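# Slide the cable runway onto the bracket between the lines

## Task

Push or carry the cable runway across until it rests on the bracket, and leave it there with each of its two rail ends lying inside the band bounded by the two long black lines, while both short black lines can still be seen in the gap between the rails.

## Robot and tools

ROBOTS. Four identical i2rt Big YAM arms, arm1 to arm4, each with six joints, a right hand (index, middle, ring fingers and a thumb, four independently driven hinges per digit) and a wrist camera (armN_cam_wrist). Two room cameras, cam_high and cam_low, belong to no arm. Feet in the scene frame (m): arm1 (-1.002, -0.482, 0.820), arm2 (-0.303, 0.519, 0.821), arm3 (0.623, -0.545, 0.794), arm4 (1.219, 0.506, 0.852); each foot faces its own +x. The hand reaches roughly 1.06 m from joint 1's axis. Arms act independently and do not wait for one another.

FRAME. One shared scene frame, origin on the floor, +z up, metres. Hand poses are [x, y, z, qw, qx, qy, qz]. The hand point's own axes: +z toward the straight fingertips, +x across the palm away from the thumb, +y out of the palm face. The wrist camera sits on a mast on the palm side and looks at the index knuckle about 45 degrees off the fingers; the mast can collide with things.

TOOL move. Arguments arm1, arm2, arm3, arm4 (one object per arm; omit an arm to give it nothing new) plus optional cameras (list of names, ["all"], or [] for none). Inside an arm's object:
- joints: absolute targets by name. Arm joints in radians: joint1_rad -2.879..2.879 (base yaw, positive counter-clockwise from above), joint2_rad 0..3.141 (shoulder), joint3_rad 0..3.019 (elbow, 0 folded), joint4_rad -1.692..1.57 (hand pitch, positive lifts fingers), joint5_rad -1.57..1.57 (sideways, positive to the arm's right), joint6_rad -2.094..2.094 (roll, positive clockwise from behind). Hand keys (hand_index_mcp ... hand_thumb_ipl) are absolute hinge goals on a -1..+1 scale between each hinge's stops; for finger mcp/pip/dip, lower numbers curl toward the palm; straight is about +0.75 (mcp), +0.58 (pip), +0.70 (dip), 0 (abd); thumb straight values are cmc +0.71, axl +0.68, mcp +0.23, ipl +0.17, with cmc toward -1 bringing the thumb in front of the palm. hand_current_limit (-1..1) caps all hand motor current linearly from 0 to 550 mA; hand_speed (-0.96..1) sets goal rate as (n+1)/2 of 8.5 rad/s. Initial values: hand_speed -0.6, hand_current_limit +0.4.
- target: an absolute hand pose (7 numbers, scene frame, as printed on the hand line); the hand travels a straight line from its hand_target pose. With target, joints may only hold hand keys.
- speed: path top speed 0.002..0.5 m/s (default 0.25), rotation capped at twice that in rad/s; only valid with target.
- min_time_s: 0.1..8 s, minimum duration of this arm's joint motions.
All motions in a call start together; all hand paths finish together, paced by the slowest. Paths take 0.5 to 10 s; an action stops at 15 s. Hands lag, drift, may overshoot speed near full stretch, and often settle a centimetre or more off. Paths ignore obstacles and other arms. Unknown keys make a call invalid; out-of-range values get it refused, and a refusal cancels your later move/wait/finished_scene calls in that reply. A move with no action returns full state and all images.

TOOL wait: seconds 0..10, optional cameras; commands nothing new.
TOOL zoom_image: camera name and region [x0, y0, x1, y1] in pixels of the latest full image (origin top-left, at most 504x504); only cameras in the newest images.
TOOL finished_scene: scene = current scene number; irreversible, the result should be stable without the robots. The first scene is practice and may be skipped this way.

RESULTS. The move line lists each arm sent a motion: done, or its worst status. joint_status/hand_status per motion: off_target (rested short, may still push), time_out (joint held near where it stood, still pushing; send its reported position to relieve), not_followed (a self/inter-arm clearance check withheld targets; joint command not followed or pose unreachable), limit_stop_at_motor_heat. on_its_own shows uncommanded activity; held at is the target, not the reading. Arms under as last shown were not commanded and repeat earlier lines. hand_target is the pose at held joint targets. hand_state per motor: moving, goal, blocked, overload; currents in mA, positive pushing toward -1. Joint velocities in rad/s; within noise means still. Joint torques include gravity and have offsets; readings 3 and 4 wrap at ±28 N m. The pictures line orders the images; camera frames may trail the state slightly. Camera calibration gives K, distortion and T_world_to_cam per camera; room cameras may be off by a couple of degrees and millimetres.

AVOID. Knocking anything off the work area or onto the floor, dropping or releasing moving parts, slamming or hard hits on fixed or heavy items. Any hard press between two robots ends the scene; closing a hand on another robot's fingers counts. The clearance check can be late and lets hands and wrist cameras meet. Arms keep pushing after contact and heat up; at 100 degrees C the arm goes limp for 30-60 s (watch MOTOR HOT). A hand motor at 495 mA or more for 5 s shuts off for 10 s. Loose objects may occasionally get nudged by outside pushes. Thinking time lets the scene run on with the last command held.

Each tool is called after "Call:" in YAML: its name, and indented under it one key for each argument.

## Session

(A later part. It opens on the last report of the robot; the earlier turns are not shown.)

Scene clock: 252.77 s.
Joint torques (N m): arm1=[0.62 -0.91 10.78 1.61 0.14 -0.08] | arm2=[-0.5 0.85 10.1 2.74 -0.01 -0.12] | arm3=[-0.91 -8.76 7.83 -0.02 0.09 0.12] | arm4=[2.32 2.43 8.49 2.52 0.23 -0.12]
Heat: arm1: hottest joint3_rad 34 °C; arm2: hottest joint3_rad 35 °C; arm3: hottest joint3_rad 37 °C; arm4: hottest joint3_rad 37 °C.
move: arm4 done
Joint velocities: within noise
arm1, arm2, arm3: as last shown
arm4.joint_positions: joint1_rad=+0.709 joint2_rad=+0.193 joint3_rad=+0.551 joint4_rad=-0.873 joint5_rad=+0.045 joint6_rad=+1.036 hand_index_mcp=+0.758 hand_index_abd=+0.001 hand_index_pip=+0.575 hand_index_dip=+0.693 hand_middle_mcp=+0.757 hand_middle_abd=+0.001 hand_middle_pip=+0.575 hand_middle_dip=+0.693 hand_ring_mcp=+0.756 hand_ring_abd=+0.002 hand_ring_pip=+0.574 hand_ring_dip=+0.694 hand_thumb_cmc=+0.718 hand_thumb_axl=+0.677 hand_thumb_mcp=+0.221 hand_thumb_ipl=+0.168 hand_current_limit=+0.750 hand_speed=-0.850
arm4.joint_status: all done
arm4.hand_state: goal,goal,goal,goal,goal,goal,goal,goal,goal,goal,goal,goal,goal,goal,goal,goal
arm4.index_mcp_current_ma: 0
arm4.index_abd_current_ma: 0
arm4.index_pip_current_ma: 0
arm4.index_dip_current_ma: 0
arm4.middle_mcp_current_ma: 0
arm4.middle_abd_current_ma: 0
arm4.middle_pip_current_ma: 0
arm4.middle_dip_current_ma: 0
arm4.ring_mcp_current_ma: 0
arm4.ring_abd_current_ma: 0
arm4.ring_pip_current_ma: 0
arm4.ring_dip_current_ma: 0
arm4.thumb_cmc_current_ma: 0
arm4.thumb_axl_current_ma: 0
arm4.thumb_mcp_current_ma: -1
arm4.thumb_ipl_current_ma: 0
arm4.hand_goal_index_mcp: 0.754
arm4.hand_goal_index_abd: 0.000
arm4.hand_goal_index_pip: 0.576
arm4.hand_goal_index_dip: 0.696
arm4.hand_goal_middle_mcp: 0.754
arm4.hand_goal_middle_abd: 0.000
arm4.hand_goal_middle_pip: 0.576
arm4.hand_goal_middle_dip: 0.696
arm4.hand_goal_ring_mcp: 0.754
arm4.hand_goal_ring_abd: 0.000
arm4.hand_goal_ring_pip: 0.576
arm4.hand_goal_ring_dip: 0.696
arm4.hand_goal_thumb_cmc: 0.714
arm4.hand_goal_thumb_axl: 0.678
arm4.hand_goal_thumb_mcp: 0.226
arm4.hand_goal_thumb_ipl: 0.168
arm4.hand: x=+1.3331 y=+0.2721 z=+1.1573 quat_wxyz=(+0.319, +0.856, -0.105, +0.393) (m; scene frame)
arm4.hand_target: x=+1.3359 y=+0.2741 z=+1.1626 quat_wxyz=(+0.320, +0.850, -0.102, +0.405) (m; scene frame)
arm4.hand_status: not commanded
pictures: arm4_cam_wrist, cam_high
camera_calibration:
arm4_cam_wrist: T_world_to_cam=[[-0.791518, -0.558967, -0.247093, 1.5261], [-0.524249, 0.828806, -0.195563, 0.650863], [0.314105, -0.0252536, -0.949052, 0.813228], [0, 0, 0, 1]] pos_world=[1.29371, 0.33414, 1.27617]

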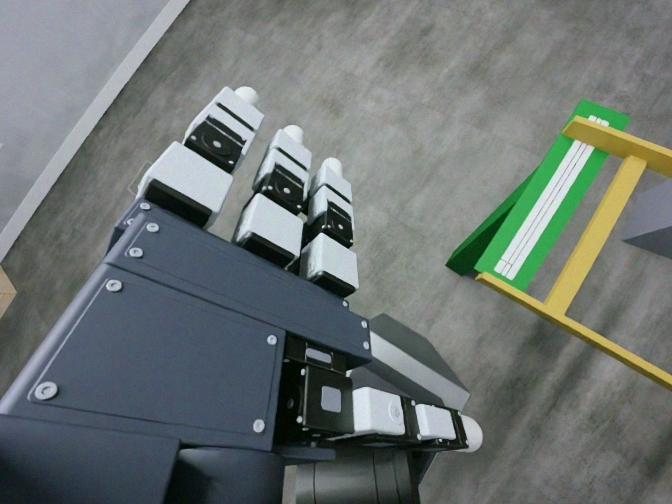

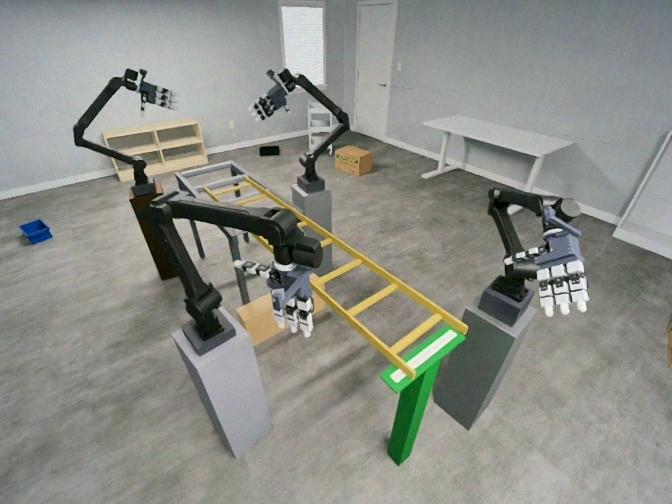

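Call:
move:
  arm4: {"joints":{"joint1_rad":-0.2,"joint2_rad":1.40,"joint3_rad":1.40,"joint4_rad":-1.57,"joint5_rad":0,"joint6_rad":1.48},"min_time_s":3}
  cameras: ["cam_high"]

Call:
move:
  arm4: {"target":[1.07,0.095,1.0,0,0.7071,-0.7071,0],"speed":0.2}
  cameras: ["cam_high"]

Scene clock: 258.27 s.
Joint torques (N m): arm1=[0.62 -0.85 10.77 1.61 0.14 -0.08] | arm2=[-0.73 0.91 10.09 2.81 0.01 -0.14] | arm3=[-0.91 -8.7 7.83 -0.03 0.09 0.13] | arm4=[0.67 -10.05 10.97 -0.29 0.05 -0.07]
Heat: arm1: hottest joint3_rad 34 °C; arm2: hottest joint3_rad 35 °C; arm3: hottest joint3_rad 37 °C; arm4: hottest joint3_rad 37 °C.
move: arm4 done
Joint velocities: within noise
arm1, arm2, arm3: as last shown
arm4.joint_positions: joint1_rad=-0.190 joint2_rad=+1.395 joint3_rad=+1.344 joint4_rad=-1.562 joint5_rad=+0.002 joint6_rad=+1.471 hand_index_mcp=+0.755 hand_index_abd=+0.001 hand_index_pip=+0.575 hand_index_dip=+0.693 hand_middle_mcp=+0.755 hand_middle_abd=+0.001 hand_middle_pip=+0.575 hand_middle_dip=+0.693 hand_ring_mcp=+0.754 hand_ring_abd=+0.002 hand_ring_pip=+0.574 hand_ring_dip=+0.694 hand_thumb_cmc=+0.716 hand_thumb_axl=+0.677 hand_thumb_mcp=+0.221 hand_thumb_ipl=+0.168 hand_current_limit=+0.750 hand_speed=-0.850
arm4.joint_status: all done
arm4.hand_state: goal,goal,goal,goal,goal,goal,goal,goal,goal,goal,goal,goal,goal,goal,goal,goal
arm4.index_mcp_current_ma: 0
arm4.index_abd_current_ma: 0
arm4.index_pip_current_ma: 0
arm4.index_dip_current_ma: 0
arm4.middle_mcp_current_ma: 0
arm4.middle_abd_current_ma: 0
arm4.middle_pip_current_ma: 0
arm4.middle_dip_current_ma: 0
arm4.ring_mcp_current_ma: 0
arm4.ring_abd_current_ma: 0
arm4.ring_pip_current_ma: 0
arm4.ring_dip_current_ma: 0
arm4.thumb_cmc_current_ma: 0
arm4.thumb_axl_current_ma: 0
arm4.thumb_mcp_current_ma: -1
arm4.thumb_ipl_current_ma: 0
arm4.hand_goal_index_mcp: 0.754
arm4.hand_goal_index_abd: 0.000
arm4.hand_goal_index_pip: 0.576
arm4.hand_goal_index_dip: 0.696
arm4.hand_goal_middle_mcp: 0.754
arm4.hand_goal_middle_abd: 0.000
arm4.hand_goal_middle_pip: 0.576
arm4.hand_goal_middle_dip: 0.696
arm4.hand_goal_ring_mcp: 0.754
arm4.hand_goal_ring_abd: 0.000
arm4.hand_goal_ring_pip: 0.576
arm4.hand_goal_ring_dip: 0.696
arm4.hand_goal_thumb_cmc: 0.714
arm4.hand_goal_thumb_axl: 0.678
arm4.hand_goal_thumb_mcp: 0.226
arm4.hand_goal_thumb_ipl: 0.168
arm4.hand: x=+1.1007 y=+0.1358 z=+1.1017 quat_wxyz=(-0.016, +0.714, -0.700, -0.012) (m; scene frame)
arm4.hand_target: x=+1.0961 y=+0.1247 z=+1.1201 quat_wxyz=(+0.000, +0.708, -0.707, +0.003) (m; scene frame)
arm4.hand_status: not commanded
pictures: cam_high

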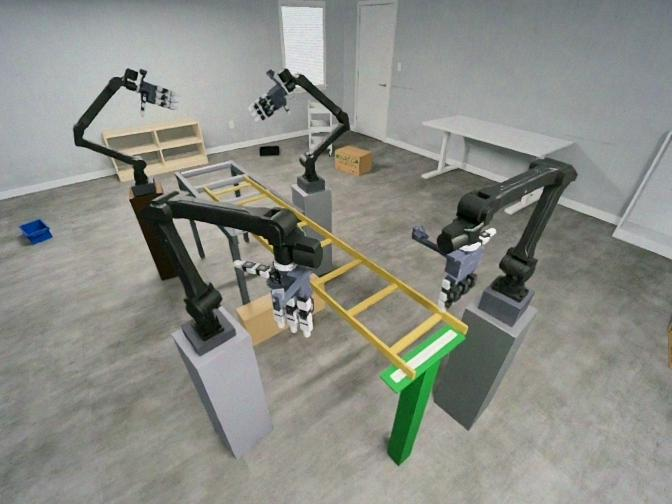

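Scene clock: 259.67 s.
Joint torques (N m): arm1=[0.62 -0.85 10.78 1.61 0.14 -0.08] | arm2=[-0.85 0.79 10.13 2.81 0.01 -0.16] | arm3=[-0.85 -8.7 7.84 -0.02 0.09 0.12] | arm4=[0.32 -11.63 7.31 0.54 0.27 -0.23]
Heat: arm1: hottest joint3_rad 34 °C; arm2: hottest joint3_rad 35 °C; arm3: hottest joint3_rad 37 °C; arm4: hottest joint3_rad 37 °C.
move: arm4 done
Joint velocities: within noise
arm1.joint_positions: joint1_rad=+0.166 joint2_rad=+0.624 joint3_rad=+1.324 joint4_rad=-1.143 joint5_rad=+0.019 joint6_rad=+1.116 hand_index_mcp=+0.755 hand_index_abd=+0.001 hand_index_pip=+0.577 hand_index_dip=+0.696 hand_middle_mcp=+0.755 hand_middle_abd=+0.001 hand_middle_pip=+0.577 hand_middle_dip=+0.696 hand_ring_mcp=+0.755 hand_ring_abd=+0.000 hand_ring_pip=+0.577 hand_ring_dip=+0.696 hand_thumb_cmc=+0.715 hand_thumb_axl=+0.677 hand_thumb_mcp=+0.226 hand_thumb_ipl=+0.168 hand_current_limit=+0.400 hand_speed=-0.600
arm1.joint_status: not commanded
arm1.hand_state: goal,goal,goal,goal,goal,goal,goal,goal,goal,goal,goal,goal,goal,goal,goal,goal
arm1.index_mcp_current_ma: 1
arm1.index_abd_current_ma: 0
arm1.index_pip_current_ma: 1
arm1.index_dip_current_ma: 0
arm1.middle_mcp_current_ma: 1
arm1.middle_abd_current_ma: 0
arm1.middle_pip_current_ma: 1
arm1.middle_dip_current_ma: 0
arm1.ring_mcp_current_ma: 1
arm1.ring_abd_current_ma: 0
arm1.ring_pip_current_ma: 1
arm1.ring_dip_current_ma: 0
arm1.thumb_cmc_current_ma: 1
arm1.thumb_axl_current_ma: -1
arm1.thumb_mcp_current_ma: 0
arm1.thumb_ipl_current_ma: 0
arm1.hand_goal_index_mcp: 0.754
arm1.hand_goal_index_abd: 0.000
arm1.hand_goal_index_pip: 0.576
arm1.hand_goal_index_dip: 0.696
arm1.hand_goal_middle_mcp: 0.754
arm1.hand_goal_middle_abd: 0.000
arm1.hand_goal_middle_pip: 0.576
arm1.hand_goal_middle_dip: 0.696
arm1.hand_goal_ring_mcp: 0.754
arm1.hand_goal_ring_abd: 0.000
arm1.hand_goal_ring_pip: 0.576
arm1.hand_goal_ring_dip: 0.696
arm1.hand_goal_thumb_cmc: 0.714
arm1.hand_goal_thumb_axl: 0.678
arm1.hand_goal_thumb_mcp: 0.226
arm1.hand_goal_thumb_ipl: 0.168
arm1.hand: x=-0.9125 y=-0.2064 z=+1.3835 quat_wxyz=(-0.280, +0.450, +0.715, +0.456) (m; scene frame)
arm1.hand_target: x=-0.9124 y=-0.2099 z=+1.3967 quat_wxyz=(-0.286, +0.446, +0.709, +0.466) (m; scene frame)
arm1.hand_status: not commanded
arm2.joint_positions: joint1_rad=-0.055 joint2_rad=+0.612 joint3_rad=+1.317 joint4_rad=-1.234 joint5_rad=-0.014 joint6_rad=+1.159 hand_index_mcp=+0.754 hand_index_abd=+0.000 hand_index_pip=+0.577 hand_index_dip=+0.696 hand_middle_mcp=+0.754 hand_middle_abd=+0.001 hand_middle_pip=+0.577 hand_middle_dip=+0.696 hand_ring_mcp=+0.754 hand_ring_abd=+0.000 hand_ring_pip=+0.577 hand_ring_dip=+0.696 hand_thumb_cmc=+0.714 hand_thumb_axl=+0.677 hand_thumb_mcp=+0.226 hand_thumb_ipl=+0.168 hand_current_limit=+0.400 hand_speed=-0.600
arm2.joint_status: not commanded
arm2.hand_state: goal,goal,goal,goal,goal,goal,goal,goal,goal,goal,goal,goal,goal,goal,goal,goal
arm2.index_mcp_current_ma: 0
arm2.index_abd_current_ma: 1
arm2.index_pip_current_ma: 2
arm2.index_dip_current_ma: 0
arm2.middle_mcp_current_ma: 0
arm2.middle_abd_current_ma: 1
arm2.middle_pip_current_ma: 2
arm2.middle_dip_current_ma: 0
arm2.ring_mcp_current_ma: 0
arm2.ring_abd_current_ma: 1
arm2.ring_pip_current_ma: 2
arm2.ring_dip_current_ma: 0
arm2.thumb_cmc_current_ma: 1
arm2.thumb_axl_current_ma: -3
arm2.thumb_mcp_current_ma: -1
arm2.thumb_ipl_current_ma: -1
arm2.hand_goal_index_mcp: 0.754
arm2.hand_goal_index_abd: 0.000
arm2.hand_goal_index_pip: 0.576
arm2.hand_goal_index_dip: 0.696
arm2.hand_goal_middle_mcp: 0.754
arm2.hand_goal_middle_abd: 0.000
arm2.hand_goal_middle_pip: 0.576
arm2.hand_goal_middle_dip: 0.696
arm2.hand_goal_ring_mcp: 0.754
arm2.hand_goal_ring_abd: 0.000
arm2.hand_goal_ring_pip: 0.576
arm2.hand_goal_ring_dip: 0.696
arm2.hand_goal_thumb_cmc: 0.714
arm2.hand_goal_thumb_axl: 0.678
arm2.hand_goal_thumb_mcp: 0.226
arm2.hand_goal_thumb_ipl: 0.168
arm2.hand: x=-0.4305 y=+0.2754 z=+1.3591 quat_wxyz=(+0.437, +0.684, -0.532, +0.241) (m; scene frame)
arm2.hand_target: x=-0.4301 y=+0.2780 z=+1.3702 quat_wxyz=(+0.446, +0.679, -0.528, +0.246) (m; scene frame)
arm2.hand_status: not commanded
arm3.joint_positions: joint1_rad=-1.143 joint2_rad=+1.335 joint3_rad=+1.387 joint4_rad=-1.568 joint5_rad=+0.006 joint6_rad=+1.584 hand_index_mcp=+0.754 hand_index_abd=-0.003 hand_index_pip=+0.574 hand_index_dip=+0.694 hand_middle_mcp=+0.754 hand_middle_abd=+0.000 hand_middle_pip=+0.574 hand_middle_dip=+0.693 hand_ring_mcp=+0.754 hand_ring_abd=+0.000 hand_ring_pip=+0.573 hand_ring_dip=+0.694 hand_thumb_cmc=+0.713 hand_thumb_axl=+0.677 hand_thumb_mcp=+0.215 hand_thumb_ipl=+0.165 hand_current_limit=+0.400 hand_speed=-0.600
arm3.joint_status: not commanded
arm3.hand_state: goal,goal,goal,goal,goal,goal,goal,goal,goal,goal,goal,goal,goal,goal,goal,goal
arm3.index_mcp_current_ma: 0
arm3.index_abd_current_ma: -1
arm3.index_pip_current_ma: -1
arm3.index_dip_current_ma: -1
arm3.middle_mcp_current_ma: 0
arm3.middle_abd_current_ma: 0
arm3.middle_pip_current_ma: -1
arm3.middle_dip_current_ma: -1
arm3.ring_mcp_current_ma: 0
arm3.ring_abd_current_ma: 0
arm3.ring_pip_current_ma: -1
arm3.ring_dip_current_ma: -1
arm3.thumb_cmc_current_ma: 0
arm3.thumb_axl_current_ma: 0
arm3.thumb_mcp_current_ma: -11
arm3.thumb_ipl_current_ma: -2
arm3.hand_goal_index_mcp: 0.754
arm3.hand_goal_index_abd: 0.000
arm3.hand_goal_index_pip: 0.576
arm3.hand_goal_index_dip: 0.696
arm3.hand_goal_middle_mcp: 0.754
arm3.hand_goal_middle_abd: 0.000
arm3.hand_goal_middle_pip: 0.576
arm3.hand_goal_middle_dip: 0.696
arm3.hand_goal_ring_mcp: 0.754
arm3.hand_goal_ring_abd: 0.000
arm3.hand_goal_ring_pip: 0.576
arm3.hand_goal_ring_dip: 0.696
arm3.hand_goal_thumb_cmc: 0.714
arm3.hand_goal_thumb_axl: 0.678
arm3.hand_goal_thumb_mcp: 0.226
arm3.hand_goal_thumb_ipl: 0.168
arm3.hand: x=+0.9864 y=-0.4255 z=+1.0779 quat_wxyz=(+0.001, +0.965, +0.260, +0.024) (m; scene frame)
arm3.hand_target: x=+0.9830 y=-0.4299 z=+1.0770 quat_wxyz=(+0.002, +0.968, +0.251, +0.020) (m; scene frame)
arm3.hand_status: not commanded
arm4.joint_positions: joint1_rad=-0.238 joint2_rad=+1.529 joint3_rad=+1.217 joint4_rad=-1.272 joint5_rad=+0.003 joint6_rad=+1.437 hand_index_mcp=+0.755 hand_index_abd=+0.001 hand_index_pip=+0.575 hand_index_dip=+0.693 hand_middle_mcp=+0.755 hand_middle_abd=+0.001 hand_middle_pip=+0.575 hand_middle_dip=+0.693 hand_ring_mcp=+0.754 hand_ring_abd=+0.002 hand_ring_pip=+0.574 hand_ring_dip=+0.694 hand_thumb_cmc=+0.716 hand_thumb_axl=+0.677 hand_thumb_mcp=+0.221 hand_thumb_ipl=+0.168 hand_current_limit=+0.750 hand_speed=-0.850
arm4.joint_status: not commanded
arm4.hand_state: goal,goal,goal,goal,goal,goal,goal,goal,goal,goal,goal,goal,goal,goal,goal,goal
arm4.index_mcp_current_ma: 0
arm4.index_abd_current_ma: 0
arm4.index_pip_current_ma: 0
arm4.index_dip_current_ma: 0
arm4.middle_mcp_current_ma: 0
arm4.middle_abd_current_ma: 0
arm4.middle_pip_current_ma: 0
arm4.middle_dip_current_ma: 0
arm4.ring_mcp_current_ma: 0
arm4.ring_abd_current_ma: 0
arm4.ring_pip_current_ma: 0
arm4.ring_dip_current_ma: 0
arm4.thumb_cmc_current_ma: 0
arm4.thumb_axl_current_ma: 0
arm4.thumb_mcp_current_ma: -1
arm4.thumb_ipl_current_ma: 0
arm4.hand_goal_index_mcp: 0.754
arm4.hand_goal_index_abd: 0.000
arm4.hand_goal_index_pip: 0.576
arm4.hand_goal_index_dip: 0.696
arm4.hand_goal_middle_mcp: 0.754
arm4.hand_goal_middle_abd: 0.000
arm4.hand_goal_middle_pip: 0.576
arm4.hand_goal_middle_dip: 0.696
arm4.hand_goal_ring_mcp: 0.754
arm4.hand_goal_ring_abd: 0.000
arm4.hand_goal_ring_pip: 0.576
arm4.hand_goal_ring_dip: 0.696
arm4.hand_goal_thumb_cmc: 0.714
arm4.hand_goal_thumb_axl: 0.678
arm4.hand_goal_thumb_mcp: 0.226
arm4.hand_goal_thumb_ipl: 0.168
arm4.hand: x=+1.0772 y=+0.0981 z=+0.9999 quat_wxyz=(-0.005, +0.709, -0.705, -0.002) (m; scene frame)
arm4.hand_target: x=+1.0700 y=+0.0952 z=+1.0001 quat_wxyz=(+0.000, +0.707, -0.707, +0.000) (m; scene frame)
arm4.hand_status: done (0.008 m and 0.7 deg from the pose sent, 0.114 m and 2.6 deg at the start)
pictures: cam_high

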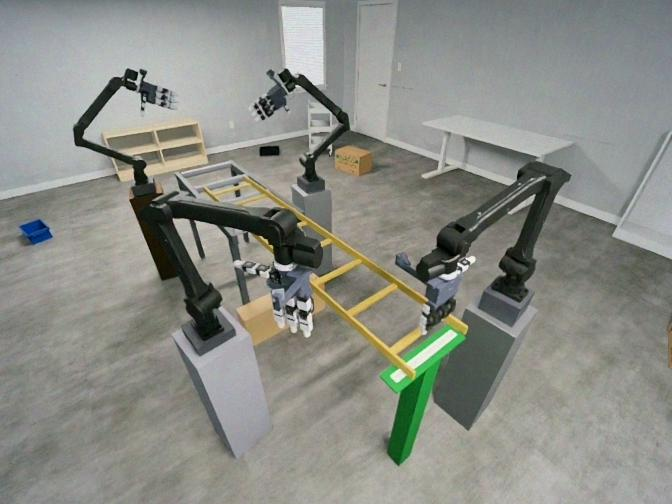

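Call:
move:
  arm4: {"target":[0.89,0.06,1.0,0,0.7071,-0.7071,0],"speed":0.25}

Call:
move:
  arm4: {"target":[0.88,0.04,0.82,0,0.7071,-0.7071,0],"speed":0.2}

Call:
move:
  arm4: {"target":[0.80,0.0,0.82,0,0.7071,-0.7071,0],"speed":0.08}
  cameras: ["cam_high"]

Call:
zoom_image:
  camera: "cam_high"
  region: [370, 300, 480, 400]

Scene clock: 262.17 s.
Joint torques (N m): arm1=[0.62 -0.85 10.78 1.61 0.15 -0.08] | arm2=[-0.44 0.85 10.07 2.76 -0.01 -0.15] | arm3=[-0.85 -8.76 7.83 -0.03 0.09 0.12] | arm4=[0.62 -14.68 10.55 -0.13 0.07 -0.25]
Heat: arm1: hottest joint3_rad 34 °C; arm2: hottest joint3_rad 35 °C; arm3: hottest joint3_rad 37 °C; arm4: hottest joint3_rad 37 °C.
move: arm4 off_target
Joint velocities: within noise
arm1, arm2, arm3: as last shown
arm4.joint_positions: joint1_rad=-0.581 joint2_rad=+1.742 joint3_rad=+1.449 joint4_rad=-1.311 joint5_rad=+0.008 joint6_rad=+1.104 hand_index_mcp=+0.754 hand_index_abd=+0.001 hand_index_pip=+0.575 hand_index_dip=+0.693 hand_middle_mcp=+0.754 hand_middle_abd=+0.001 hand_middle_pip=+0.575 hand_middle_dip=+0.693 hand_ring_mcp=+0.754 hand_ring_abd=+0.002 hand_ring_pip=+0.574 hand_ring_dip=+0.694 hand_thumb_cmc=+0.716 hand_thumb_axl=+0.677 hand_thumb_mcp=+0.221 hand_thumb_ipl=+0.168 hand_current_limit=+0.750 hand_speed=-0.850
arm4.joint_status: not commanded
arm4.hand_state: goal,goal,goal,goal,goal,goal,goal,goal,goal,goal,goal,goal,goal,goal,goal,goal
arm4.index_mcp_current_ma: 0
arm4.index_abd_current_ma: 0
arm4.index_pip_current_ma: 0
arm4.index_dip_current_ma: 0
arm4.middle_mcp_current_ma: 0
arm4.middle_abd_current_ma: 0
arm4.middle_pip_current_ma: 0
arm4.middle_dip_current_ma: 0
arm4.ring_mcp_current_ma: 0
arm4.ring_abd_current_ma: 0
arm4.ring_pip_current_ma: 0
arm4.ring_dip_current_ma: 0
arm4.thumb_cmc_current_ma: 0
arm4.thumb_axl_current_ma: 0
arm4.thumb_mcp_current_ma: -1
arm4.thumb_ipl_current_ma: 0
arm4.hand_goal_index_mcp: 0.754
arm4.hand_goal_index_abd: 0.000
arm4.hand_goal_index_pip: 0.576
arm4.hand_goal_index_dip: 0.696
arm4.hand_goal_middle_mcp: 0.754
arm4.hand_goal_middle_abd: 0.000
arm4.hand_goal_middle_pip: 0.576
arm4.hand_goal_middle_dip: 0.696
arm4.hand_goal_ring_mcp: 0.754
arm4.hand_goal_ring_abd: 0.000
arm4.hand_goal_ring_pip: 0.576
arm4.hand_goal_ring_dip: 0.696
arm4.hand_goal_thumb_cmc: 0.714
arm4.hand_goal_thumb_axl: 0.678
arm4.hand_goal_thumb_mcp: 0.226
arm4.hand_goal_thumb_ipl: 0.168
arm4.hand: x=+0.9004 y=+0.0753 z=+0.9862 quat_wxyz=(-0.015, +0.706, -0.708, -0.006) (m; scene frame)
arm4.hand_target: x=+0.8904 y=+0.0608 z=+1.0002 quat_wxyz=(+0.001, +0.707, -0.707, +0.000) (m; scene frame)
arm4.hand_status: off_target (0.023 m and 1.9 deg from the pose sent, 0.191 m and 0.7 deg at the start)
pictures: none

Scene clock: 263.87 s.
Joint torques (N m): arm1=[0.62 -0.85 10.78 1.61 0.14 -0.08] | arm2=[-0.73 0.79 10.13 2.84 0 -0.14] | arm3=[-0.85 -8.76 7.82 -0.02 0.09 0.12] | arm4=[1.38 -17.44 5.97 0.69 0.08 -0.21]
Heat: arm1: hottest joint3_rad 34 °C; arm2: hottest joint3_rad 35 °C; arm3: hottest joint3_rad 37 °C; arm4: hottest joint3_rad 37 °C.
move: arm4 done
Joint velocities: within noise
arm1, arm2, arm3: as last shown
arm4.joint_positions: joint1_rad=-0.581 joint2_rad=+2.007 joint3_rad=+1.364 joint4_rad=-0.939 joint5_rad=+0.008 joint6_rad=+1.102 hand_index_mcp=+0.754 hand_index_abd=+0.001 hand_index_pip=+0.575 hand_index_dip=+0.693 hand_middle_mcp=+0.754 hand_middle_abd=+0.001 hand_middle_pip=+0.575 hand_middle_dip=+0.693 hand_ring_mcp=+0.754 hand_ring_abd=+0.002 hand_ring_pip=+0.574 hand_ring_dip=+0.694 hand_thumb_cmc=+0.716 hand_thumb_axl=+0.677 hand_thumb_mcp=+0.221 hand_thumb_ipl=+0.168 hand_current_limit=+0.750 hand_speed=-0.850
arm4.joint_status: not commanded
arm4.hand_state: goal,goal,goal,goal,goal,goal,goal,goal,goal,goal,goal,goal,goal,goal,goal,goal
arm4.index_mcp_current_ma: 0
arm4.index_abd_current_ma: 0
arm4.index_pip_current_ma: 0
arm4.index_dip_current_ma: 0
arm4.middle_mcp_current_ma: 0
arm4.middle_abd_current_ma: 0
arm4.middle_pip_current_ma: 0
arm4.middle_dip_current_ma: 0
arm4.ring_mcp_current_ma: 0
arm4.ring_abd_current_ma: 0
arm4.ring_pip_current_ma: 0
arm4.ring_dip_current_ma: 0
arm4.thumb_cmc_current_ma: 0
arm4.thumb_axl_current_ma: 0
arm4.thumb_mcp_current_ma: -1
arm4.thumb_ipl_current_ma: 0
arm4.hand_goal_index_mcp: 0.754
arm4.hand_goal_index_abd: 0.000
arm4.hand_goal_index_pip: 0.576
arm4.hand_goal_index_dip: 0.696
arm4.hand_goal_middle_mcp: 0.754
arm4.hand_goal_middle_abd: 0.000
arm4.hand_goal_middle_pip: 0.576
arm4.hand_goal_middle_dip: 0.696
arm4.hand_goal_ring_mcp: 0.754
arm4.hand_goal_ring_abd: 0.000
arm4.hand_goal_ring_pip: 0.576
arm4.hand_goal_ring_dip: 0.696
arm4.hand_goal_thumb_cmc: 0.714
arm4.hand_goal_thumb_axl: 0.678
arm4.hand_goal_thumb_mcp: 0.226
arm4.hand_goal_thumb_ipl: 0.168
arm4.hand: x=+0.8850 y=+0.0427 z=+0.8207 quat_wxyz=(-0.005, +0.707, -0.708, -0.003) (m; scene frame)
arm4.hand_target: x=+0.8801 y=+0.0400 z=+0.8201 quat_wxyz=(+0.000, +0.707, -0.707, +0.000) (m; scene frame)
arm4.hand_status: done (0.006 m and 0.6 deg from the pose sent, 0.171 m and 1.9 deg at the start)
pictures: none

Scene clock: 265.67 s.
Joint torques (N m): arm1=[0.62 -0.85 10.78 1.61 0.15 -0.08] | arm2=[-0.67 0.85 10.15 2.71 -0.01 -0.15] | arm3=[-0.85 -8.7 7.84 -0.01 0.09 0.13] | arm4=[0.21 -18.55 9.72 0.1 0.33 -0.17]
Heat: arm1: hottest joint3_rad 34 °C; arm2: hottest joint3_rad 35 °C; arm3: hottest joint3_rad 37 °C; arm4: hottest joint3_rad 37 °C.
move: arm4 off_target
Joint velocities: within noise
arm1, arm2, arm3: as last shown
arm4.joint_positions: joint1_rad=-0.653 joint2_rad=+2.156 joint3_rad=+1.600 joint4_rad=-1.052 joint5_rad=+0.003 joint6_rad=+1.010 hand_index_mcp=+0.753 hand_index_abd=+0.001 hand_index_pip=+0.575 hand_index_dip=+0.693 hand_middle_mcp=+0.753 hand_middle_abd=+0.001 hand_middle_pip=+0.575 hand_middle_dip=+0.693 hand_ring_mcp=+0.754 hand_ring_abd=+0.002 hand_ring_pip=+0.574 hand_ring_dip=+0.694 hand_thumb_cmc=+0.715 hand_thumb_axl=+0.677 hand_thumb_mcp=+0.221 hand_thumb_ipl=+0.168 hand_current_limit=+0.750 hand_speed=-0.850
arm4.joint_status: not commanded
arm4.hand_state: goal,goal,goal,goal,goal,goal,goal,goal,goal,goal,goal,goal,goal,goal,goal,goal
arm4.index_mcp_current_ma: 0
arm4.index_abd_current_ma: 0
arm4.index_pip_current_ma: 0
arm4.index_dip_current_ma: 0
arm4.middle_mcp_current_ma: 0
arm4.middle_abd_current_ma: 0
arm4.middle_pip_current_ma: 0
arm4.middle_dip_current_ma: 0
arm4.ring_mcp_current_ma: 0
arm4.ring_abd_current_ma: 0
arm4.ring_pip_current_ma: 0
arm4.ring_dip_current_ma: 0
arm4.thumb_cmc_current_ma: 0
arm4.thumb_axl_current_ma: 0
arm4.thumb_mcp_current_ma: -1
arm4.thumb_ipl_current_ma: 0
arm4.hand_goal_index_mcp: 0.754
arm4.hand_goal_index_abd: 0.000
arm4.hand_goal_index_pip: 0.576
arm4.hand_goal_index_dip: 0.696
arm4.hand_goal_middle_mcp: 0.754
arm4.hand_goal_middle_abd: 0.000
arm4.hand_goal_middle_pip: 0.576
arm4.hand_goal_middle_dip: 0.696
arm4.hand_goal_ring_mcp: 0.754
arm4.hand_goal_ring_abd: 0.000
arm4.hand_goal_ring_pip: 0.576
arm4.hand_goal_ring_dip: 0.696
arm4.hand_goal_thumb_cmc: 0.714
arm4.hand_goal_thumb_axl: 0.678
arm4.hand_goal_thumb_mcp: 0.226
arm4.hand_goal_thumb_ipl: 0.168
arm4.hand: x=+0.8219 y=+0.0112 z=+0.8104 quat_wxyz=(-0.018, +0.713, -0.700, -0.003) (m; scene frame)
arm4.hand_target: x=+0.8006 y=+0.0010 z=+0.8207 quat_wxyz=(+0.001, +0.707, -0.707, +0.000) (m; scene frame)
arm4.hand_status: off_target (0.026 m and 2.4 deg from the pose sent, 0.095 m and 0.6 deg at the start)
pictures: cam_high

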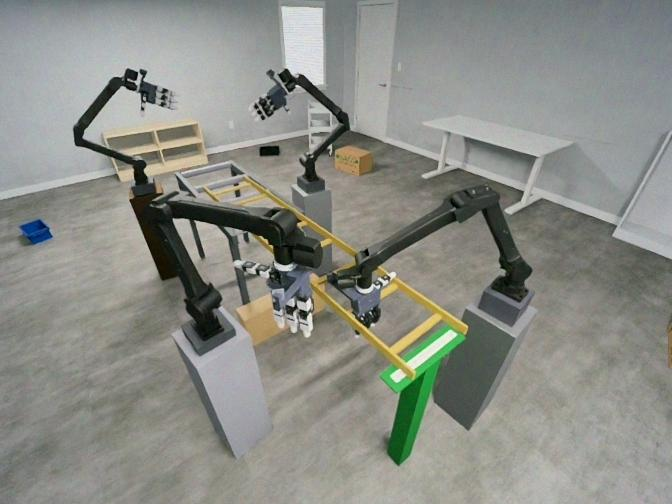

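Scaled by 4.582 from the camera's 672x504 image, which has a finer 960x720 frame.

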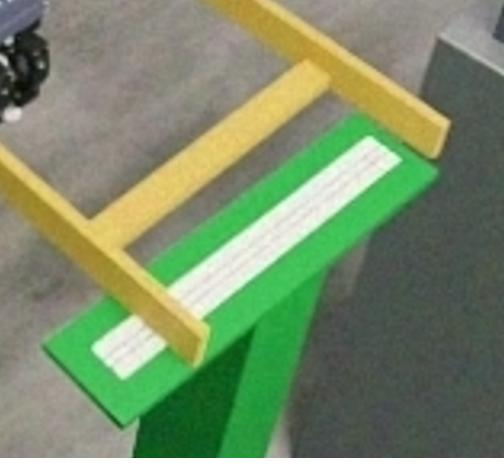

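Call:
move:
  arm4: {"target":[0.778,-0.03,0.82,0,0.7071,-0.7071,0],"speed":0.06}

Call:
move:
  arm4: {"target":[0.77,-0.04,0.82,0,0.7071,-0.7071,0],"speed":0.06}
  cameras: ["cam_high"]

Call:
zoom_image:
  camera: "cam_high"
  region: [370, 300, 480, 400]

Scene clock: 267.23 s.
Joint torques (N m): arm1=[0.62 -0.85 10.78 1.61 0.14 -0.08] | arm2=[-0.67 0.62 10.14 2.81 0 -0.15] | arm3=[-0.85 -8.7 7.83 -0.01 0.09 0.12] | arm4=[-1.03 -19.31 12.38 1.36 1.05 -0.15]
Heat: arm1: hottest joint3_rad 34 °C; arm2: hottest joint3_rad 35 °C; arm3: hottest joint3_rad 37 °C; arm4: hottest joint3_rad 37 °C.
move: arm4 off_target
Joint velocities: within noise
arm1, arm2, arm3: as last shown
arm4.joint_positions: joint1_rad=-0.649 joint2_rad=+2.229 joint3_rad=+1.715 joint4_rad=-1.158 joint5_rad=-0.014 joint6_rad=+1.005 hand_index_mcp=+0.755 hand_index_abd=+0.000 hand_index_pip=+0.575 hand_index_dip=+0.693 hand_middle_mcp=+0.753 hand_middle_abd=+0.001 hand_middle_pip=+0.575 hand_middle_dip=+0.693 hand_ring_mcp=+0.753 hand_ring_abd=+0.002 hand_ring_pip=+0.574 hand_ring_dip=+0.694 hand_thumb_cmc=+0.715 hand_thumb_axl=+0.677 hand_thumb_mcp=+0.221 hand_thumb_ipl=+0.168 hand_current_limit=+0.750 hand_speed=-0.850
arm4.joint_status: not commanded
arm4.hand_state: goal,goal,goal,goal,goal,goal,goal,goal,goal,goal,goal,goal,goal,goal,goal,goal
arm4.index_mcp_current_ma: 0
arm4.index_abd_current_ma: 0
arm4.index_pip_current_ma: 0
arm4.index_dip_current_ma: 0
arm4.middle_mcp_current_ma: 0
arm4.middle_abd_current_ma: 0
arm4.middle_pip_current_ma: 0
arm4.middle_dip_current_ma: 0
arm4.ring_mcp_current_ma: 0
arm4.ring_abd_current_ma: 0
arm4.ring_pip_current_ma: 0
arm4.ring_dip_current_ma: 0
arm4.thumb_cmc_current_ma: 0
arm4.thumb_axl_current_ma: 0
arm4.thumb_mcp_current_ma: -1
arm4.thumb_ipl_current_ma: 0
arm4.hand_goal_index_mcp: 0.754
arm4.hand_goal_index_abd: 0.000
arm4.hand_goal_index_pip: 0.576
arm4.hand_goal_index_dip: 0.696
arm4.hand_goal_middle_mcp: 0.754
arm4.hand_goal_middle_abd: 0.000
arm4.hand_goal_middle_pip: 0.576
arm4.hand_goal_middle_dip: 0.696
arm4.hand_goal_ring_mcp: 0.754
arm4.hand_goal_ring_abd: 0.000
arm4.hand_goal_ring_pip: 0.576
arm4.hand_goal_ring_dip: 0.696
arm4.hand_goal_thumb_cmc: 0.714
arm4.hand_goal_thumb_axl: 0.678
arm4.hand_goal_thumb_mcp: 0.226
arm4.hand_goal_thumb_ipl: 0.168
arm4.hand: x=+0.8208 y=-0.0023 z=+0.8017 quat_wxyz=(-0.052, +0.716, -0.696, -0.002) (m; scene frame)
arm4.hand_target: x=+0.7805 y=-0.0259 z=+0.8228 quat_wxyz=(+0.000, +0.707, -0.707, +0.000) (m; scene frame)
arm4.hand_status: off_target (0.054 m and 6.1 deg from the pose sent, 0.061 m and 2.4 deg at the start)
pictures: none

Scene clock: 268.57 s.
Joint torques (N m): arm1=[0.62 -0.91 10.78 1.61 0.15 -0.08] | arm2=[-0.56 0.67 10.18 2.74 0.02 -0.14] | arm3=[-0.91 -8.7 7.84 -0.02 0.09 0.12] | arm4=[-0.32 -19.72 12.75 1.76 0.66 -0.15]
Heat: arm1: hottest joint3_rad 34 °C; arm2: hottest joint3_rad 35 °C; arm3: hottest joint3_rad 37 °C; arm4: hottest joint3_rad 37 °C.
move: arm4 off_target
Joint velocities: within noise
arm1, arm2, arm3: as last shown
arm4.joint_positions: joint1_rad=-0.654 joint2_rad=+2.259 joint3_rad=+1.769 joint4_rad=-1.198 joint5_rad=-0.004 joint6_rad=+1.003 hand_index_mcp=+0.755 hand_index_abd=+0.000 hand_index_pip=+0.575 hand_index_dip=+0.693 hand_middle_mcp=+0.753 hand_middle_abd=+0.001 hand_middle_pip=+0.575 hand_middle_dip=+0.693 hand_ring_mcp=+0.752 hand_ring_abd=+0.002 hand_ring_pip=+0.574 hand_ring_dip=+0.694 hand_thumb_cmc=+0.715 hand_thumb_axl=+0.677 hand_thumb_mcp=+0.221 hand_thumb_ipl=+0.168 hand_current_limit=+0.750 hand_speed=-0.850
arm4.joint_status: not commanded
arm4.hand_state: goal,goal,goal,goal,goal,goal,goal,goal,goal,goal,goal,goal,goal,goal,goal,goal
arm4.index_mcp_current_ma: 0
arm4.index_abd_current_ma: 0
arm4.index_pip_current_ma: 0
arm4.index_dip_current_ma: 0
arm4.middle_mcp_current_ma: 0
arm4.middle_abd_current_ma: 0
arm4.middle_pip_current_ma: 0
arm4.middle_dip_current_ma: 0
arm4.ring_mcp_current_ma: 0
arm4.ring_abd_current_ma: 0
arm4.ring_pip_current_ma: 0
arm4.ring_dip_current_ma: 0
arm4.thumb_cmc_current_ma: 0
arm4.thumb_axl_current_ma: 0
arm4.thumb_mcp_current_ma: -1
arm4.thumb_ipl_current_ma: 0
arm4.hand_goal_index_mcp: 0.754
arm4.hand_goal_index_abd: 0.000
arm4.hand_goal_index_pip: 0.576
arm4.hand_goal_index_dip: 0.696
arm4.hand_goal_middle_mcp: 0.754
arm4.hand_goal_middle_abd: 0.000
arm4.hand_goal_middle_pip: 0.576
arm4.hand_goal_middle_dip: 0.696
arm4.hand_goal_ring_mcp: 0.754
arm4.hand_goal_ring_abd: 0.000
arm4.hand_goal_ring_pip: 0.576
arm4.hand_goal_ring_dip: 0.696
arm4.hand_goal_thumb_cmc: 0.714
arm4.hand_goal_thumb_axl: 0.678
arm4.hand_goal_thumb_mcp: 0.226
arm4.hand_goal_thumb_ipl: 0.168
arm4.hand: x=+0.8124 y=-0.0068 z=+0.8024 quat_wxyz=(-0.058, +0.715, -0.697, -0.009) (m; scene frame)
arm4.hand_target: x=+0.7726 y=-0.0353 z=+0.8235 quat_wxyz=(+0.001, +0.707, -0.707, -0.001) (m; scene frame)
arm4.hand_status: off_target (0.057 m and 6.8 deg from the pose sent, 0.066 m and 6.1 deg at the start)
pictures: cam_high

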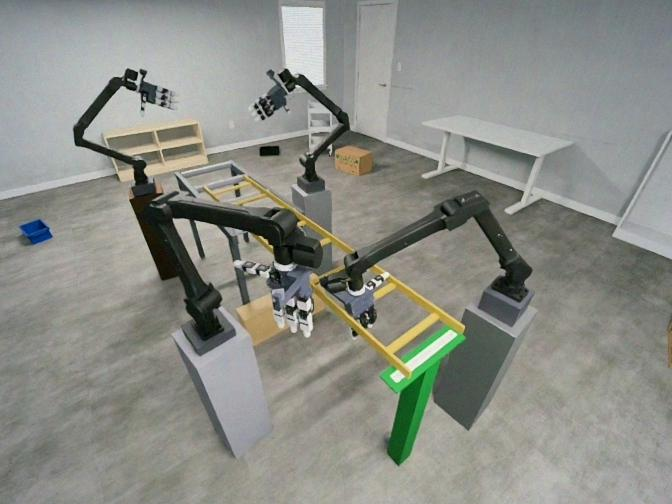

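Scaled by 4.582 from the camera's 672x504 image, which has a finer 960x720 frame.

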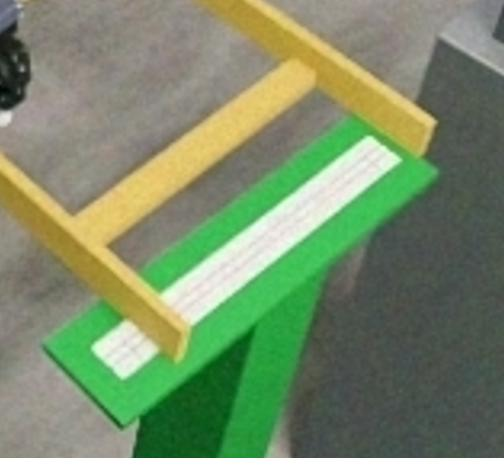

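Call:
move:
  arm4: {"target":[0.755,-0.055,0.82,0,0.7071,-0.7071,0],"speed":0.06}

Call:
move:
  arm4: {"target":[0.748,-0.065,0.82,0,0.7071,-0.7071,0],"speed":0.06}
  cameras: ["cam_high"]

Call:
zoom_image:
  camera: "cam_high"
  region: [370, 300, 480, 400]

Scene clock: 270.07 s.
Joint torques (N m): arm1=[0.62 -0.85 10.78 1.61 0.14 -0.08] | arm2=[-0.73 0.67 10.13 2.77 0 -0.15] | arm3=[-0.91 -8.76 7.84 -0.02 0.09 0.13] | arm4=[0.21 -20.25 12.64 1.58 0.44 -0.22]
Heat: arm1: hottest joint3_rad 34 °C; arm2: hottest joint3_rad 35 °C; arm3: hottest joint3_rad 37 °C; arm4: hottest joint3_rad 38 °C.
move: arm4 off_target
Joint velocities: within noise
arm1, arm2, arm3: as last shown
arm4.joint_positions: joint1_rad=-0.669 joint2_rad=+2.320 joint3_rad=+1.885 joint4_rad=-1.240 joint5_rad=+0.000 joint6_rad=+1.006 hand_index_mcp=+0.755 hand_index_abd=+0.000 hand_index_pip=+0.575 hand_index_dip=+0.693 hand_middle_mcp=+0.753 hand_middle_abd=+0.001 hand_middle_pip=+0.575 hand_middle_dip=+0.693 hand_ring_mcp=+0.751 hand_ring_abd=+0.002 hand_ring_pip=+0.574 hand_ring_dip=+0.694 hand_thumb_cmc=+0.715 hand_thumb_axl=+0.677 hand_thumb_mcp=+0.221 hand_thumb_ipl=+0.168 hand_current_limit=+0.750 hand_speed=-0.850
arm4.joint_status: not commanded
arm4.hand_state: goal,goal,goal,goal,goal,goal,goal,goal,goal,goal,goal,goal,goal,goal,goal,goal
arm4.index_mcp_current_ma: 0
arm4.index_abd_current_ma: 0
arm4.index_pip_current_ma: 0
arm4.index_dip_current_ma: 0
arm4.middle_mcp_current_ma: 0
arm4.middle_abd_current_ma: 0
arm4.middle_pip_current_ma: 0
arm4.middle_dip_current_ma: 0
arm4.ring_mcp_current_ma: 0
arm4.ring_abd_current_ma: 0
arm4.ring_pip_current_ma: 0
arm4.ring_dip_current_ma: 0
arm4.thumb_cmc_current_ma: 0
arm4.thumb_axl_current_ma: 0
arm4.thumb_mcp_current_ma: -1
arm4.thumb_ipl_current_ma: 0
arm4.hand_goal_index_mcp: 0.754
arm4.hand_goal_index_abd: 0.000
arm4.hand_goal_index_pip: 0.576
arm4.hand_goal_index_dip: 0.696
arm4.hand_goal_middle_mcp: 0.754
arm4.hand_goal_middle_abd: 0.000
arm4.hand_goal_middle_pip: 0.576
arm4.hand_goal_middle_dip: 0.696
arm4.hand_goal_ring_mcp: 0.754
arm4.hand_goal_ring_abd: 0.000
arm4.hand_goal_ring_pip: 0.576
arm4.hand_goal_ring_dip: 0.696
arm4.hand_goal_thumb_cmc: 0.714
arm4.hand_goal_thumb_axl: 0.678
arm4.hand_goal_thumb_mcp: 0.226
arm4.hand_goal_thumb_ipl: 0.168
arm4.hand: x=+0.7894 y=-0.0229 z=+0.8032 quat_wxyz=(-0.051, +0.709, -0.704, -0.009) (m; scene frame)
arm4.hand_target: x=+0.7575 y=-0.0513 z=+0.8229 quat_wxyz=(+0.001, +0.707, -0.707, +0.000) (m; scene frame)
arm4.hand_status: off_target (0.050 m and 6.0 deg from the pose sent, 0.077 m and 6.8 deg at the start)
pictures: none

Scene clock: 271.30 s.
Joint torques (N m): arm1=[0.62 -0.85 10.78 1.61 0.14 -0.08] | arm2=[-0.56 0.79 10.14 2.82 0 -0.13] | arm3=[-0.85 -8.76 7.84 -0.02 0.09 0.12] | arm4=[0.97 -20.89 12.9 1.59 0.37 -0.23]
Heat: arm1: hottest joint3_rad 34 °C; arm2: hottest joint3_rad 35 °C; arm3: hottest joint3_rad 37 °C; arm4: hottest joint3_rad 38 °C.
move: arm4 off_target
Joint velocities: within noise
arm1, arm2, arm3: as last shown
arm4.joint_positions: joint1_rad=-0.675 joint2_rad=+2.353 joint3_rad=+1.949 joint4_rad=-1.277 joint5_rad=+0.002 joint6_rad=+1.006 hand_index_mcp=+0.756 hand_index_abd=+0.000 hand_index_pip=+0.575 hand_index_dip=+0.693 hand_middle_mcp=+0.753 hand_middle_abd=+0.001 hand_middle_pip=+0.575 hand_middle_dip=+0.693 hand_ring_mcp=+0.751 hand_ring_abd=+0.002 hand_ring_pip=+0.574 hand_ring_dip=+0.694 hand_thumb_cmc=+0.715 hand_thumb_axl=+0.677 hand_thumb_mcp=+0.221 hand_thumb_ipl=+0.168 hand_current_limit=+0.750 hand_speed=-0.850
arm4.joint_status: not commanded
arm4.hand_state: goal,goal,goal,goal,goal,goal,goal,goal,goal,goal,goal,goal,goal,goal,goal,goal
arm4.index_mcp_current_ma: 0
arm4.index_abd_current_ma: 0
arm4.index_pip_current_ma: 0
arm4.index_dip_current_ma: 0
arm4.middle_mcp_current_ma: 0
arm4.middle_abd_current_ma: 0
arm4.middle_pip_current_ma: 0
arm4.middle_dip_current_ma: 0
arm4.ring_mcp_current_ma: 0
arm4.ring_abd_current_ma: 0
arm4.ring_pip_current_ma: 0
arm4.ring_dip_current_ma: 0
arm4.thumb_cmc_current_ma: 0
arm4.thumb_axl_current_ma: 0
arm4.thumb_mcp_current_ma: -1
arm4.thumb_ipl_current_ma: 0
arm4.hand_goal_index_mcp: 0.754
arm4.hand_goal_index_abd: 0.000
arm4.hand_goal_index_pip: 0.576
arm4.hand_goal_index_dip: 0.696
arm4.hand_goal_middle_mcp: 0.754
arm4.hand_goal_middle_abd: 0.000
arm4.hand_goal_middle_pip: 0.576
arm4.hand_goal_middle_dip: 0.696
arm4.hand_goal_ring_mcp: 0.754
arm4.hand_goal_ring_abd: 0.000
arm4.hand_goal_ring_pip: 0.576
arm4.hand_goal_ring_dip: 0.696
arm4.hand_goal_thumb_cmc: 0.714
arm4.hand_goal_thumb_axl: 0.678
arm4.hand_goal_thumb_mcp: 0.226
arm4.hand_goal_thumb_ipl: 0.168
arm4.hand: x=+0.7806 y=-0.0291 z=+0.8033 quat_wxyz=(-0.055, +0.707, -0.706, -0.010) (m; scene frame)
arm4.hand_target: x=+0.7507 y=-0.0610 z=+0.8232 quat_wxyz=(+0.001, +0.707, -0.707, +0.000) (m; scene frame)
arm4.hand_status: off_target (0.051 m and 6.4 deg from the pose sent, 0.061 m and 6.0 deg at the start)
pictures: cam_high

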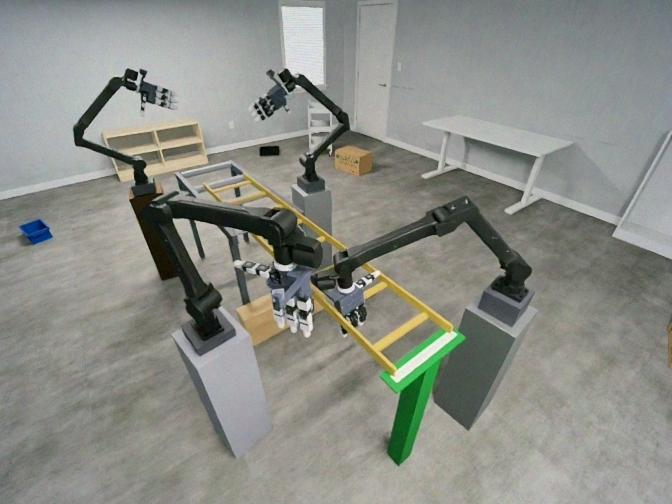

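Scaled by 4.582 from the camera's 672x504 image, which has a finer 960x720 frame.

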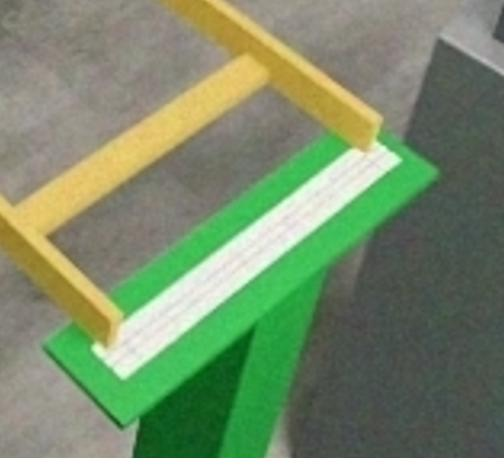

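Call:
move:
  arm4: {"target":[0.86,0.02,0.82,0,0.7071,-0.7071,0],"speed":0.15}
  cameras: ["cam_high"]

Call:
zoom_image:
  camera: "cam_high"
  region: [370, 300, 480, 400]

Scene clock: 273.60 s.
Joint torques (N m): arm1=[0.62 -0.85 10.78 1.61 0.14 -0.07] | arm2=[-0.62 0.5 9.99 2.86 0 -0.15] | arm3=[-0.85 -8.7 7.84 -0.01 0.09 0.12] | arm4=[2.78 -22.18 5.67 0.59 0.25 -0.08]
Heat: arm1: hottest joint3_rad 34 °C; arm2: hottest joint3_rad 35 °C; arm3: hottest joint3_rad 37 °C; arm4: hottest joint3_rad 38 °C.
move: arm4 off_target
Joint velocities: within noise
arm1.joint_positions: joint1_rad=+0.166 joint2_rad=+0.624 joint3_rad=+1.324 joint4_rad=-1.143 joint5_rad=+0.019 joint6_rad=+1.116 hand_index_mcp=+0.755 hand_index_abd=+0.001 hand_index_pip=+0.577 hand_index_dip=+0.696 hand_middle_mcp=+0.755 hand_middle_abd=+0.001 hand_middle_pip=+0.577 hand_middle_dip=+0.696 hand_ring_mcp=+0.755 hand_ring_abd=+0.000 hand_ring_pip=+0.577 hand_ring_dip=+0.696 hand_thumb_cmc=+0.715 hand_thumb_axl=+0.677 hand_thumb_mcp=+0.226 hand_thumb_ipl=+0.168 hand_current_limit=+0.400 hand_speed=-0.600
arm1.joint_status: not commanded
arm1.hand_state: goal,goal,goal,goal,goal,goal,goal,goal,goal,goal,goal,goal,goal,goal,goal,goal
arm1.index_mcp_current_ma: 1
arm1.index_abd_current_ma: 0
arm1.index_pip_current_ma: 1
arm1.index_dip_current_ma: 0
arm1.middle_mcp_current_ma: 1
arm1.middle_abd_current_ma: 0
arm1.middle_pip_current_ma: 1
arm1.middle_dip_current_ma: 0
arm1.ring_mcp_current_ma: 1
arm1.ring_abd_current_ma: 0
arm1.ring_pip_current_ma: 1
arm1.ring_dip_current_ma: 0
arm1.thumb_cmc_current_ma: 1
arm1.thumb_axl_current_ma: -1
arm1.thumb_mcp_current_ma: 0
arm1.thumb_ipl_current_ma: 0
arm1.hand_goal_index_mcp: 0.754
arm1.hand_goal_index_abd: 0.000
arm1.hand_goal_index_pip: 0.576
arm1.hand_goal_index_dip: 0.696
arm1.hand_goal_middle_mcp: 0.754
arm1.hand_goal_middle_abd: 0.000
arm1.hand_goal_middle_pip: 0.576
arm1.hand_goal_middle_dip: 0.696
arm1.hand_goal_ring_mcp: 0.754
arm1.hand_goal_ring_abd: 0.000
arm1.hand_goal_ring_pip: 0.576
arm1.hand_goal_ring_dip: 0.696
arm1.hand_goal_thumb_cmc: 0.714
arm1.hand_goal_thumb_axl: 0.678
arm1.hand_goal_thumb_mcp: 0.226
arm1.hand_goal_thumb_ipl: 0.168
arm1.hand: x=-0.9125 y=-0.2064 z=+1.3835 quat_wxyz=(-0.280, +0.450, +0.715, +0.456) (m; scene frame)
arm1.hand_target: x=-0.9124 y=-0.2099 z=+1.3967 quat_wxyz=(-0.286, +0.446, +0.709, +0.466) (m; scene frame)
arm1.hand_status: not commanded
arm2.joint_positions: joint1_rad=-0.055 joint2_rad=+0.612 joint3_rad=+1.317 joint4_rad=-1.234 joint5_rad=-0.014 joint6_rad=+1.159 hand_index_mcp=+0.754 hand_index_abd=+0.000 hand_index_pip=+0.577 hand_index_dip=+0.696 hand_middle_mcp=+0.754 hand_middle_abd=+0.001 hand_middle_pip=+0.577 hand_middle_dip=+0.696 hand_ring_mcp=+0.754 hand_ring_abd=+0.000 hand_ring_pip=+0.577 hand_ring_dip=+0.696 hand_thumb_cmc=+0.714 hand_thumb_axl=+0.677 hand_thumb_mcp=+0.226 hand_thumb_ipl=+0.168 hand_current_limit=+0.400 hand_speed=-0.600
arm2.joint_status: not commanded
arm2.hand_state: goal,goal,goal,goal,goal,goal,goal,goal,goal,goal,goal,goal,goal,goal,goal,goal
arm2.index_mcp_current_ma: 0
arm2.index_abd_current_ma: 1
arm2.index_pip_current_ma: 2
arm2.index_dip_current_ma: 0
arm2.middle_mcp_current_ma: 0
arm2.middle_abd_current_ma: 1
arm2.middle_pip_current_ma: 2
arm2.middle_dip_current_ma: 0
arm2.ring_mcp_current_ma: 0
arm2.ring_abd_current_ma: 1
arm2.ring_pip_current_ma: 2
arm2.ring_dip_current_ma: 0
arm2.thumb_cmc_current_ma: 1
arm2.thumb_axl_current_ma: -3
arm2.thumb_mcp_current_ma: -1
arm2.thumb_ipl_current_ma: -1
arm2.hand_goal_index_mcp: 0.754
arm2.hand_goal_index_abd: 0.000
arm2.hand_goal_index_pip: 0.576
arm2.hand_goal_index_dip: 0.696
arm2.hand_goal_middle_mcp: 0.754
arm2.hand_goal_middle_abd: 0.000
arm2.hand_goal_middle_pip: 0.576
arm2.hand_goal_middle_dip: 0.696
arm2.hand_goal_ring_mcp: 0.754
arm2.hand_goal_ring_abd: 0.000
arm2.hand_goal_ring_pip: 0.576
arm2.hand_goal_ring_dip: 0.696
arm2.hand_goal_thumb_cmc: 0.714
arm2.hand_goal_thumb_axl: 0.678
arm2.hand_goal_thumb_mcp: 0.226
arm2.hand_goal_thumb_ipl: 0.168
arm2.hand: x=-0.4305 y=+0.2754 z=+1.3591 quat_wxyz=(+0.437, +0.684, -0.532, +0.241) (m; scene frame)
arm2.hand_target: x=-0.4301 y=+0.2780 z=+1.3702 quat_wxyz=(+0.446, +0.679, -0.528, +0.246) (m; scene frame)
arm2.hand_status: not commanded
arm3.joint_positions: joint1_rad=-1.143 joint2_rad=+1.335 joint3_rad=+1.387 joint4_rad=-1.568 joint5_rad=+0.006 joint6_rad=+1.584 hand_index_mcp=+0.754 hand_index_abd=-0.003 hand_index_pip=+0.574 hand_index_dip=+0.694 hand_middle_mcp=+0.754 hand_middle_abd=+0.000 hand_middle_pip=+0.574 hand_middle_dip=+0.693 hand_ring_mcp=+0.754 hand_ring_abd=+0.000 hand_ring_pip=+0.573 hand_ring_dip=+0.694 hand_thumb_cmc=+0.713 hand_thumb_axl=+0.677 hand_thumb_mcp=+0.215 hand_thumb_ipl=+0.165 hand_current_limit=+0.400 hand_speed=-0.600
arm3.joint_status: not commanded
arm3.hand_state: goal,goal,goal,goal,goal,goal,goal,goal,goal,goal,goal,goal,goal,goal,goal,goal
arm3.index_mcp_current_ma: 0
arm3.index_abd_current_ma: -1
arm3.index_pip_current_ma: -1
arm3.index_dip_current_ma: -1
arm3.middle_mcp_current_ma: 0
arm3.middle_abd_current_ma: 0
arm3.middle_pip_current_ma: -1
arm3.middle_dip_current_ma: -1
arm3.ring_mcp_current_ma: 0
arm3.ring_abd_current_ma: 0
arm3.ring_pip_current_ma: -1
arm3.ring_dip_current_ma: -1
arm3.thumb_cmc_current_ma: 0
arm3.thumb_axl_current_ma: 0
arm3.thumb_mcp_current_ma: -11
arm3.thumb_ipl_current_ma: -2
arm3.hand_goal_index_mcp: 0.754
arm3.hand_goal_index_abd: 0.000
arm3.hand_goal_index_pip: 0.576
arm3.hand_goal_index_dip: 0.696
arm3.hand_goal_middle_mcp: 0.754
arm3.hand_goal_middle_abd: 0.000
arm3.hand_goal_middle_pip: 0.576
arm3.hand_goal_middle_dip: 0.696
arm3.hand_goal_ring_mcp: 0.754
arm3.hand_goal_ring_abd: 0.000
arm3.hand_goal_ring_pip: 0.576
arm3.hand_goal_ring_dip: 0.696
arm3.hand_goal_thumb_cmc: 0.714
arm3.hand_goal_thumb_axl: 0.678
arm3.hand_goal_thumb_mcp: 0.226
arm3.hand_goal_thumb_ipl: 0.168
arm3.hand: x=+0.9864 y=-0.4255 z=+1.0779 quat_wxyz=(+0.001, +0.965, +0.260, +0.024) (m; scene frame)
arm3.hand_target: x=+0.9830 y=-0.4299 z=+1.0770 quat_wxyz=(+0.002, +0.968, +0.251, +0.020) (m; scene frame)
arm3.hand_status: not commanded
arm4.joint_positions: joint1_rad=-0.613 joint2_rad=+2.098 joint3_rad=+1.472 joint4_rad=-0.981 joint5_rad=+0.004 joint6_rad=+1.070 hand_index_mcp=+0.754 hand_index_abd=+0.000 hand_index_pip=+0.575 hand_index_dip=+0.693 hand_middle_mcp=+0.753 hand_middle_abd=+0.001 hand_middle_pip=+0.575 hand_middle_dip=+0.693 hand_ring_mcp=+0.751 hand_ring_abd=+0.002 hand_ring_pip=+0.574 hand_ring_dip=+0.694 hand_thumb_cmc=+0.715 hand_thumb_axl=+0.677 hand_thumb_mcp=+0.221 hand_thumb_ipl=+0.168 hand_current_limit=+0.750 hand_speed=-0.850
arm4.joint_status: not commanded
arm4.hand_state: goal,goal,goal,goal,goal,goal,goal,goal,goal,goal,goal,goal,goal,goal,goal,goal
arm4.index_mcp_current_ma: 0
arm4.index_abd_current_ma: 0
arm4.index_pip_current_ma: 0
arm4.index_dip_current_ma: 0
arm4.middle_mcp_current_ma: 0
arm4.middle_abd_current_ma: 0
arm4.middle_pip_current_ma: 0
arm4.middle_dip_current_ma: 0
arm4.ring_mcp_current_ma: 0
arm4.ring_abd_current_ma: 0
arm4.ring_pip_current_ma: 0
arm4.ring_dip_current_ma: 0
arm4.thumb_cmc_current_ma: 0
arm4.thumb_axl_current_ma: 0
arm4.thumb_mcp_current_ma: -1
arm4.thumb_ipl_current_ma: 0
arm4.hand_goal_index_mcp: 0.754
arm4.hand_goal_index_abd: 0.000
arm4.hand_goal_index_pip: 0.576
arm4.hand_goal_index_dip: 0.696
arm4.hand_goal_middle_mcp: 0.754
arm4.hand_goal_middle_abd: 0.000
arm4.hand_goal_middle_pip: 0.576
arm4.hand_goal_middle_dip: 0.696
arm4.hand_goal_ring_mcp: 0.754
arm4.hand_goal_ring_abd: 0.000
arm4.hand_goal_ring_pip: 0.576
arm4.hand_goal_ring_dip: 0.696
arm4.hand_goal_thumb_cmc: 0.714
arm4.hand_goal_thumb_axl: 0.678
arm4.hand_goal_thumb_mcp: 0.226
arm4.hand_goal_thumb_ipl: 0.168
arm4.hand: x=+0.8586 y=+0.0286 z=+0.8031 quat_wxyz=(-0.018, +0.707, -0.707, -0.004) (m; scene frame)
arm4.hand_target: x=+0.8599 y=+0.0201 z=+0.8198 quat_wxyz=(+0.000, +0.707, -0.707, +0.000) (m; scene frame)
arm4.hand_status: off_target (0.019 m and 2.1 deg from the pose sent, 0.095 m and 6.4 deg at the start)
pictures: cam_high

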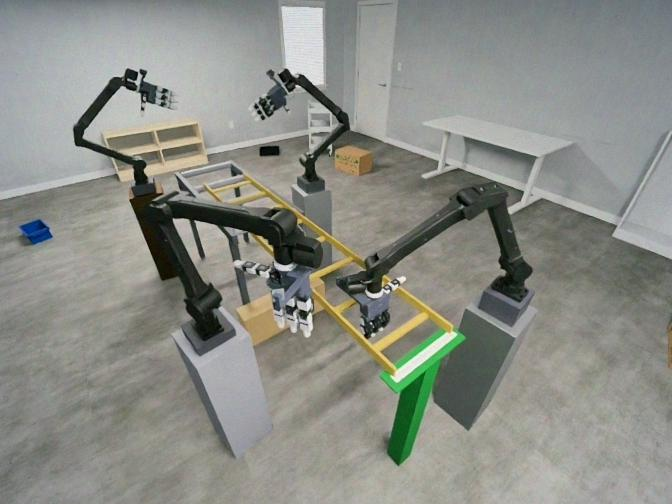

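Scaled by 4.582 from the camera's 672x504 image, which has a finer 960x720 frame.

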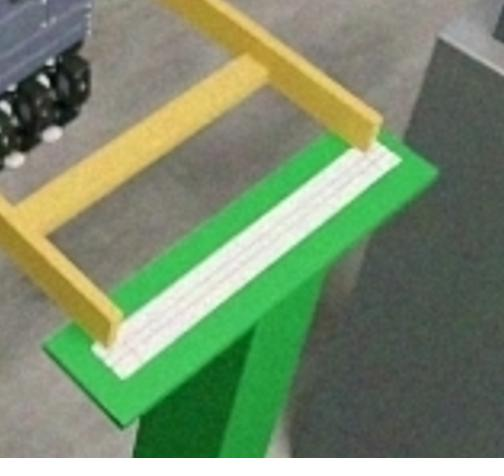

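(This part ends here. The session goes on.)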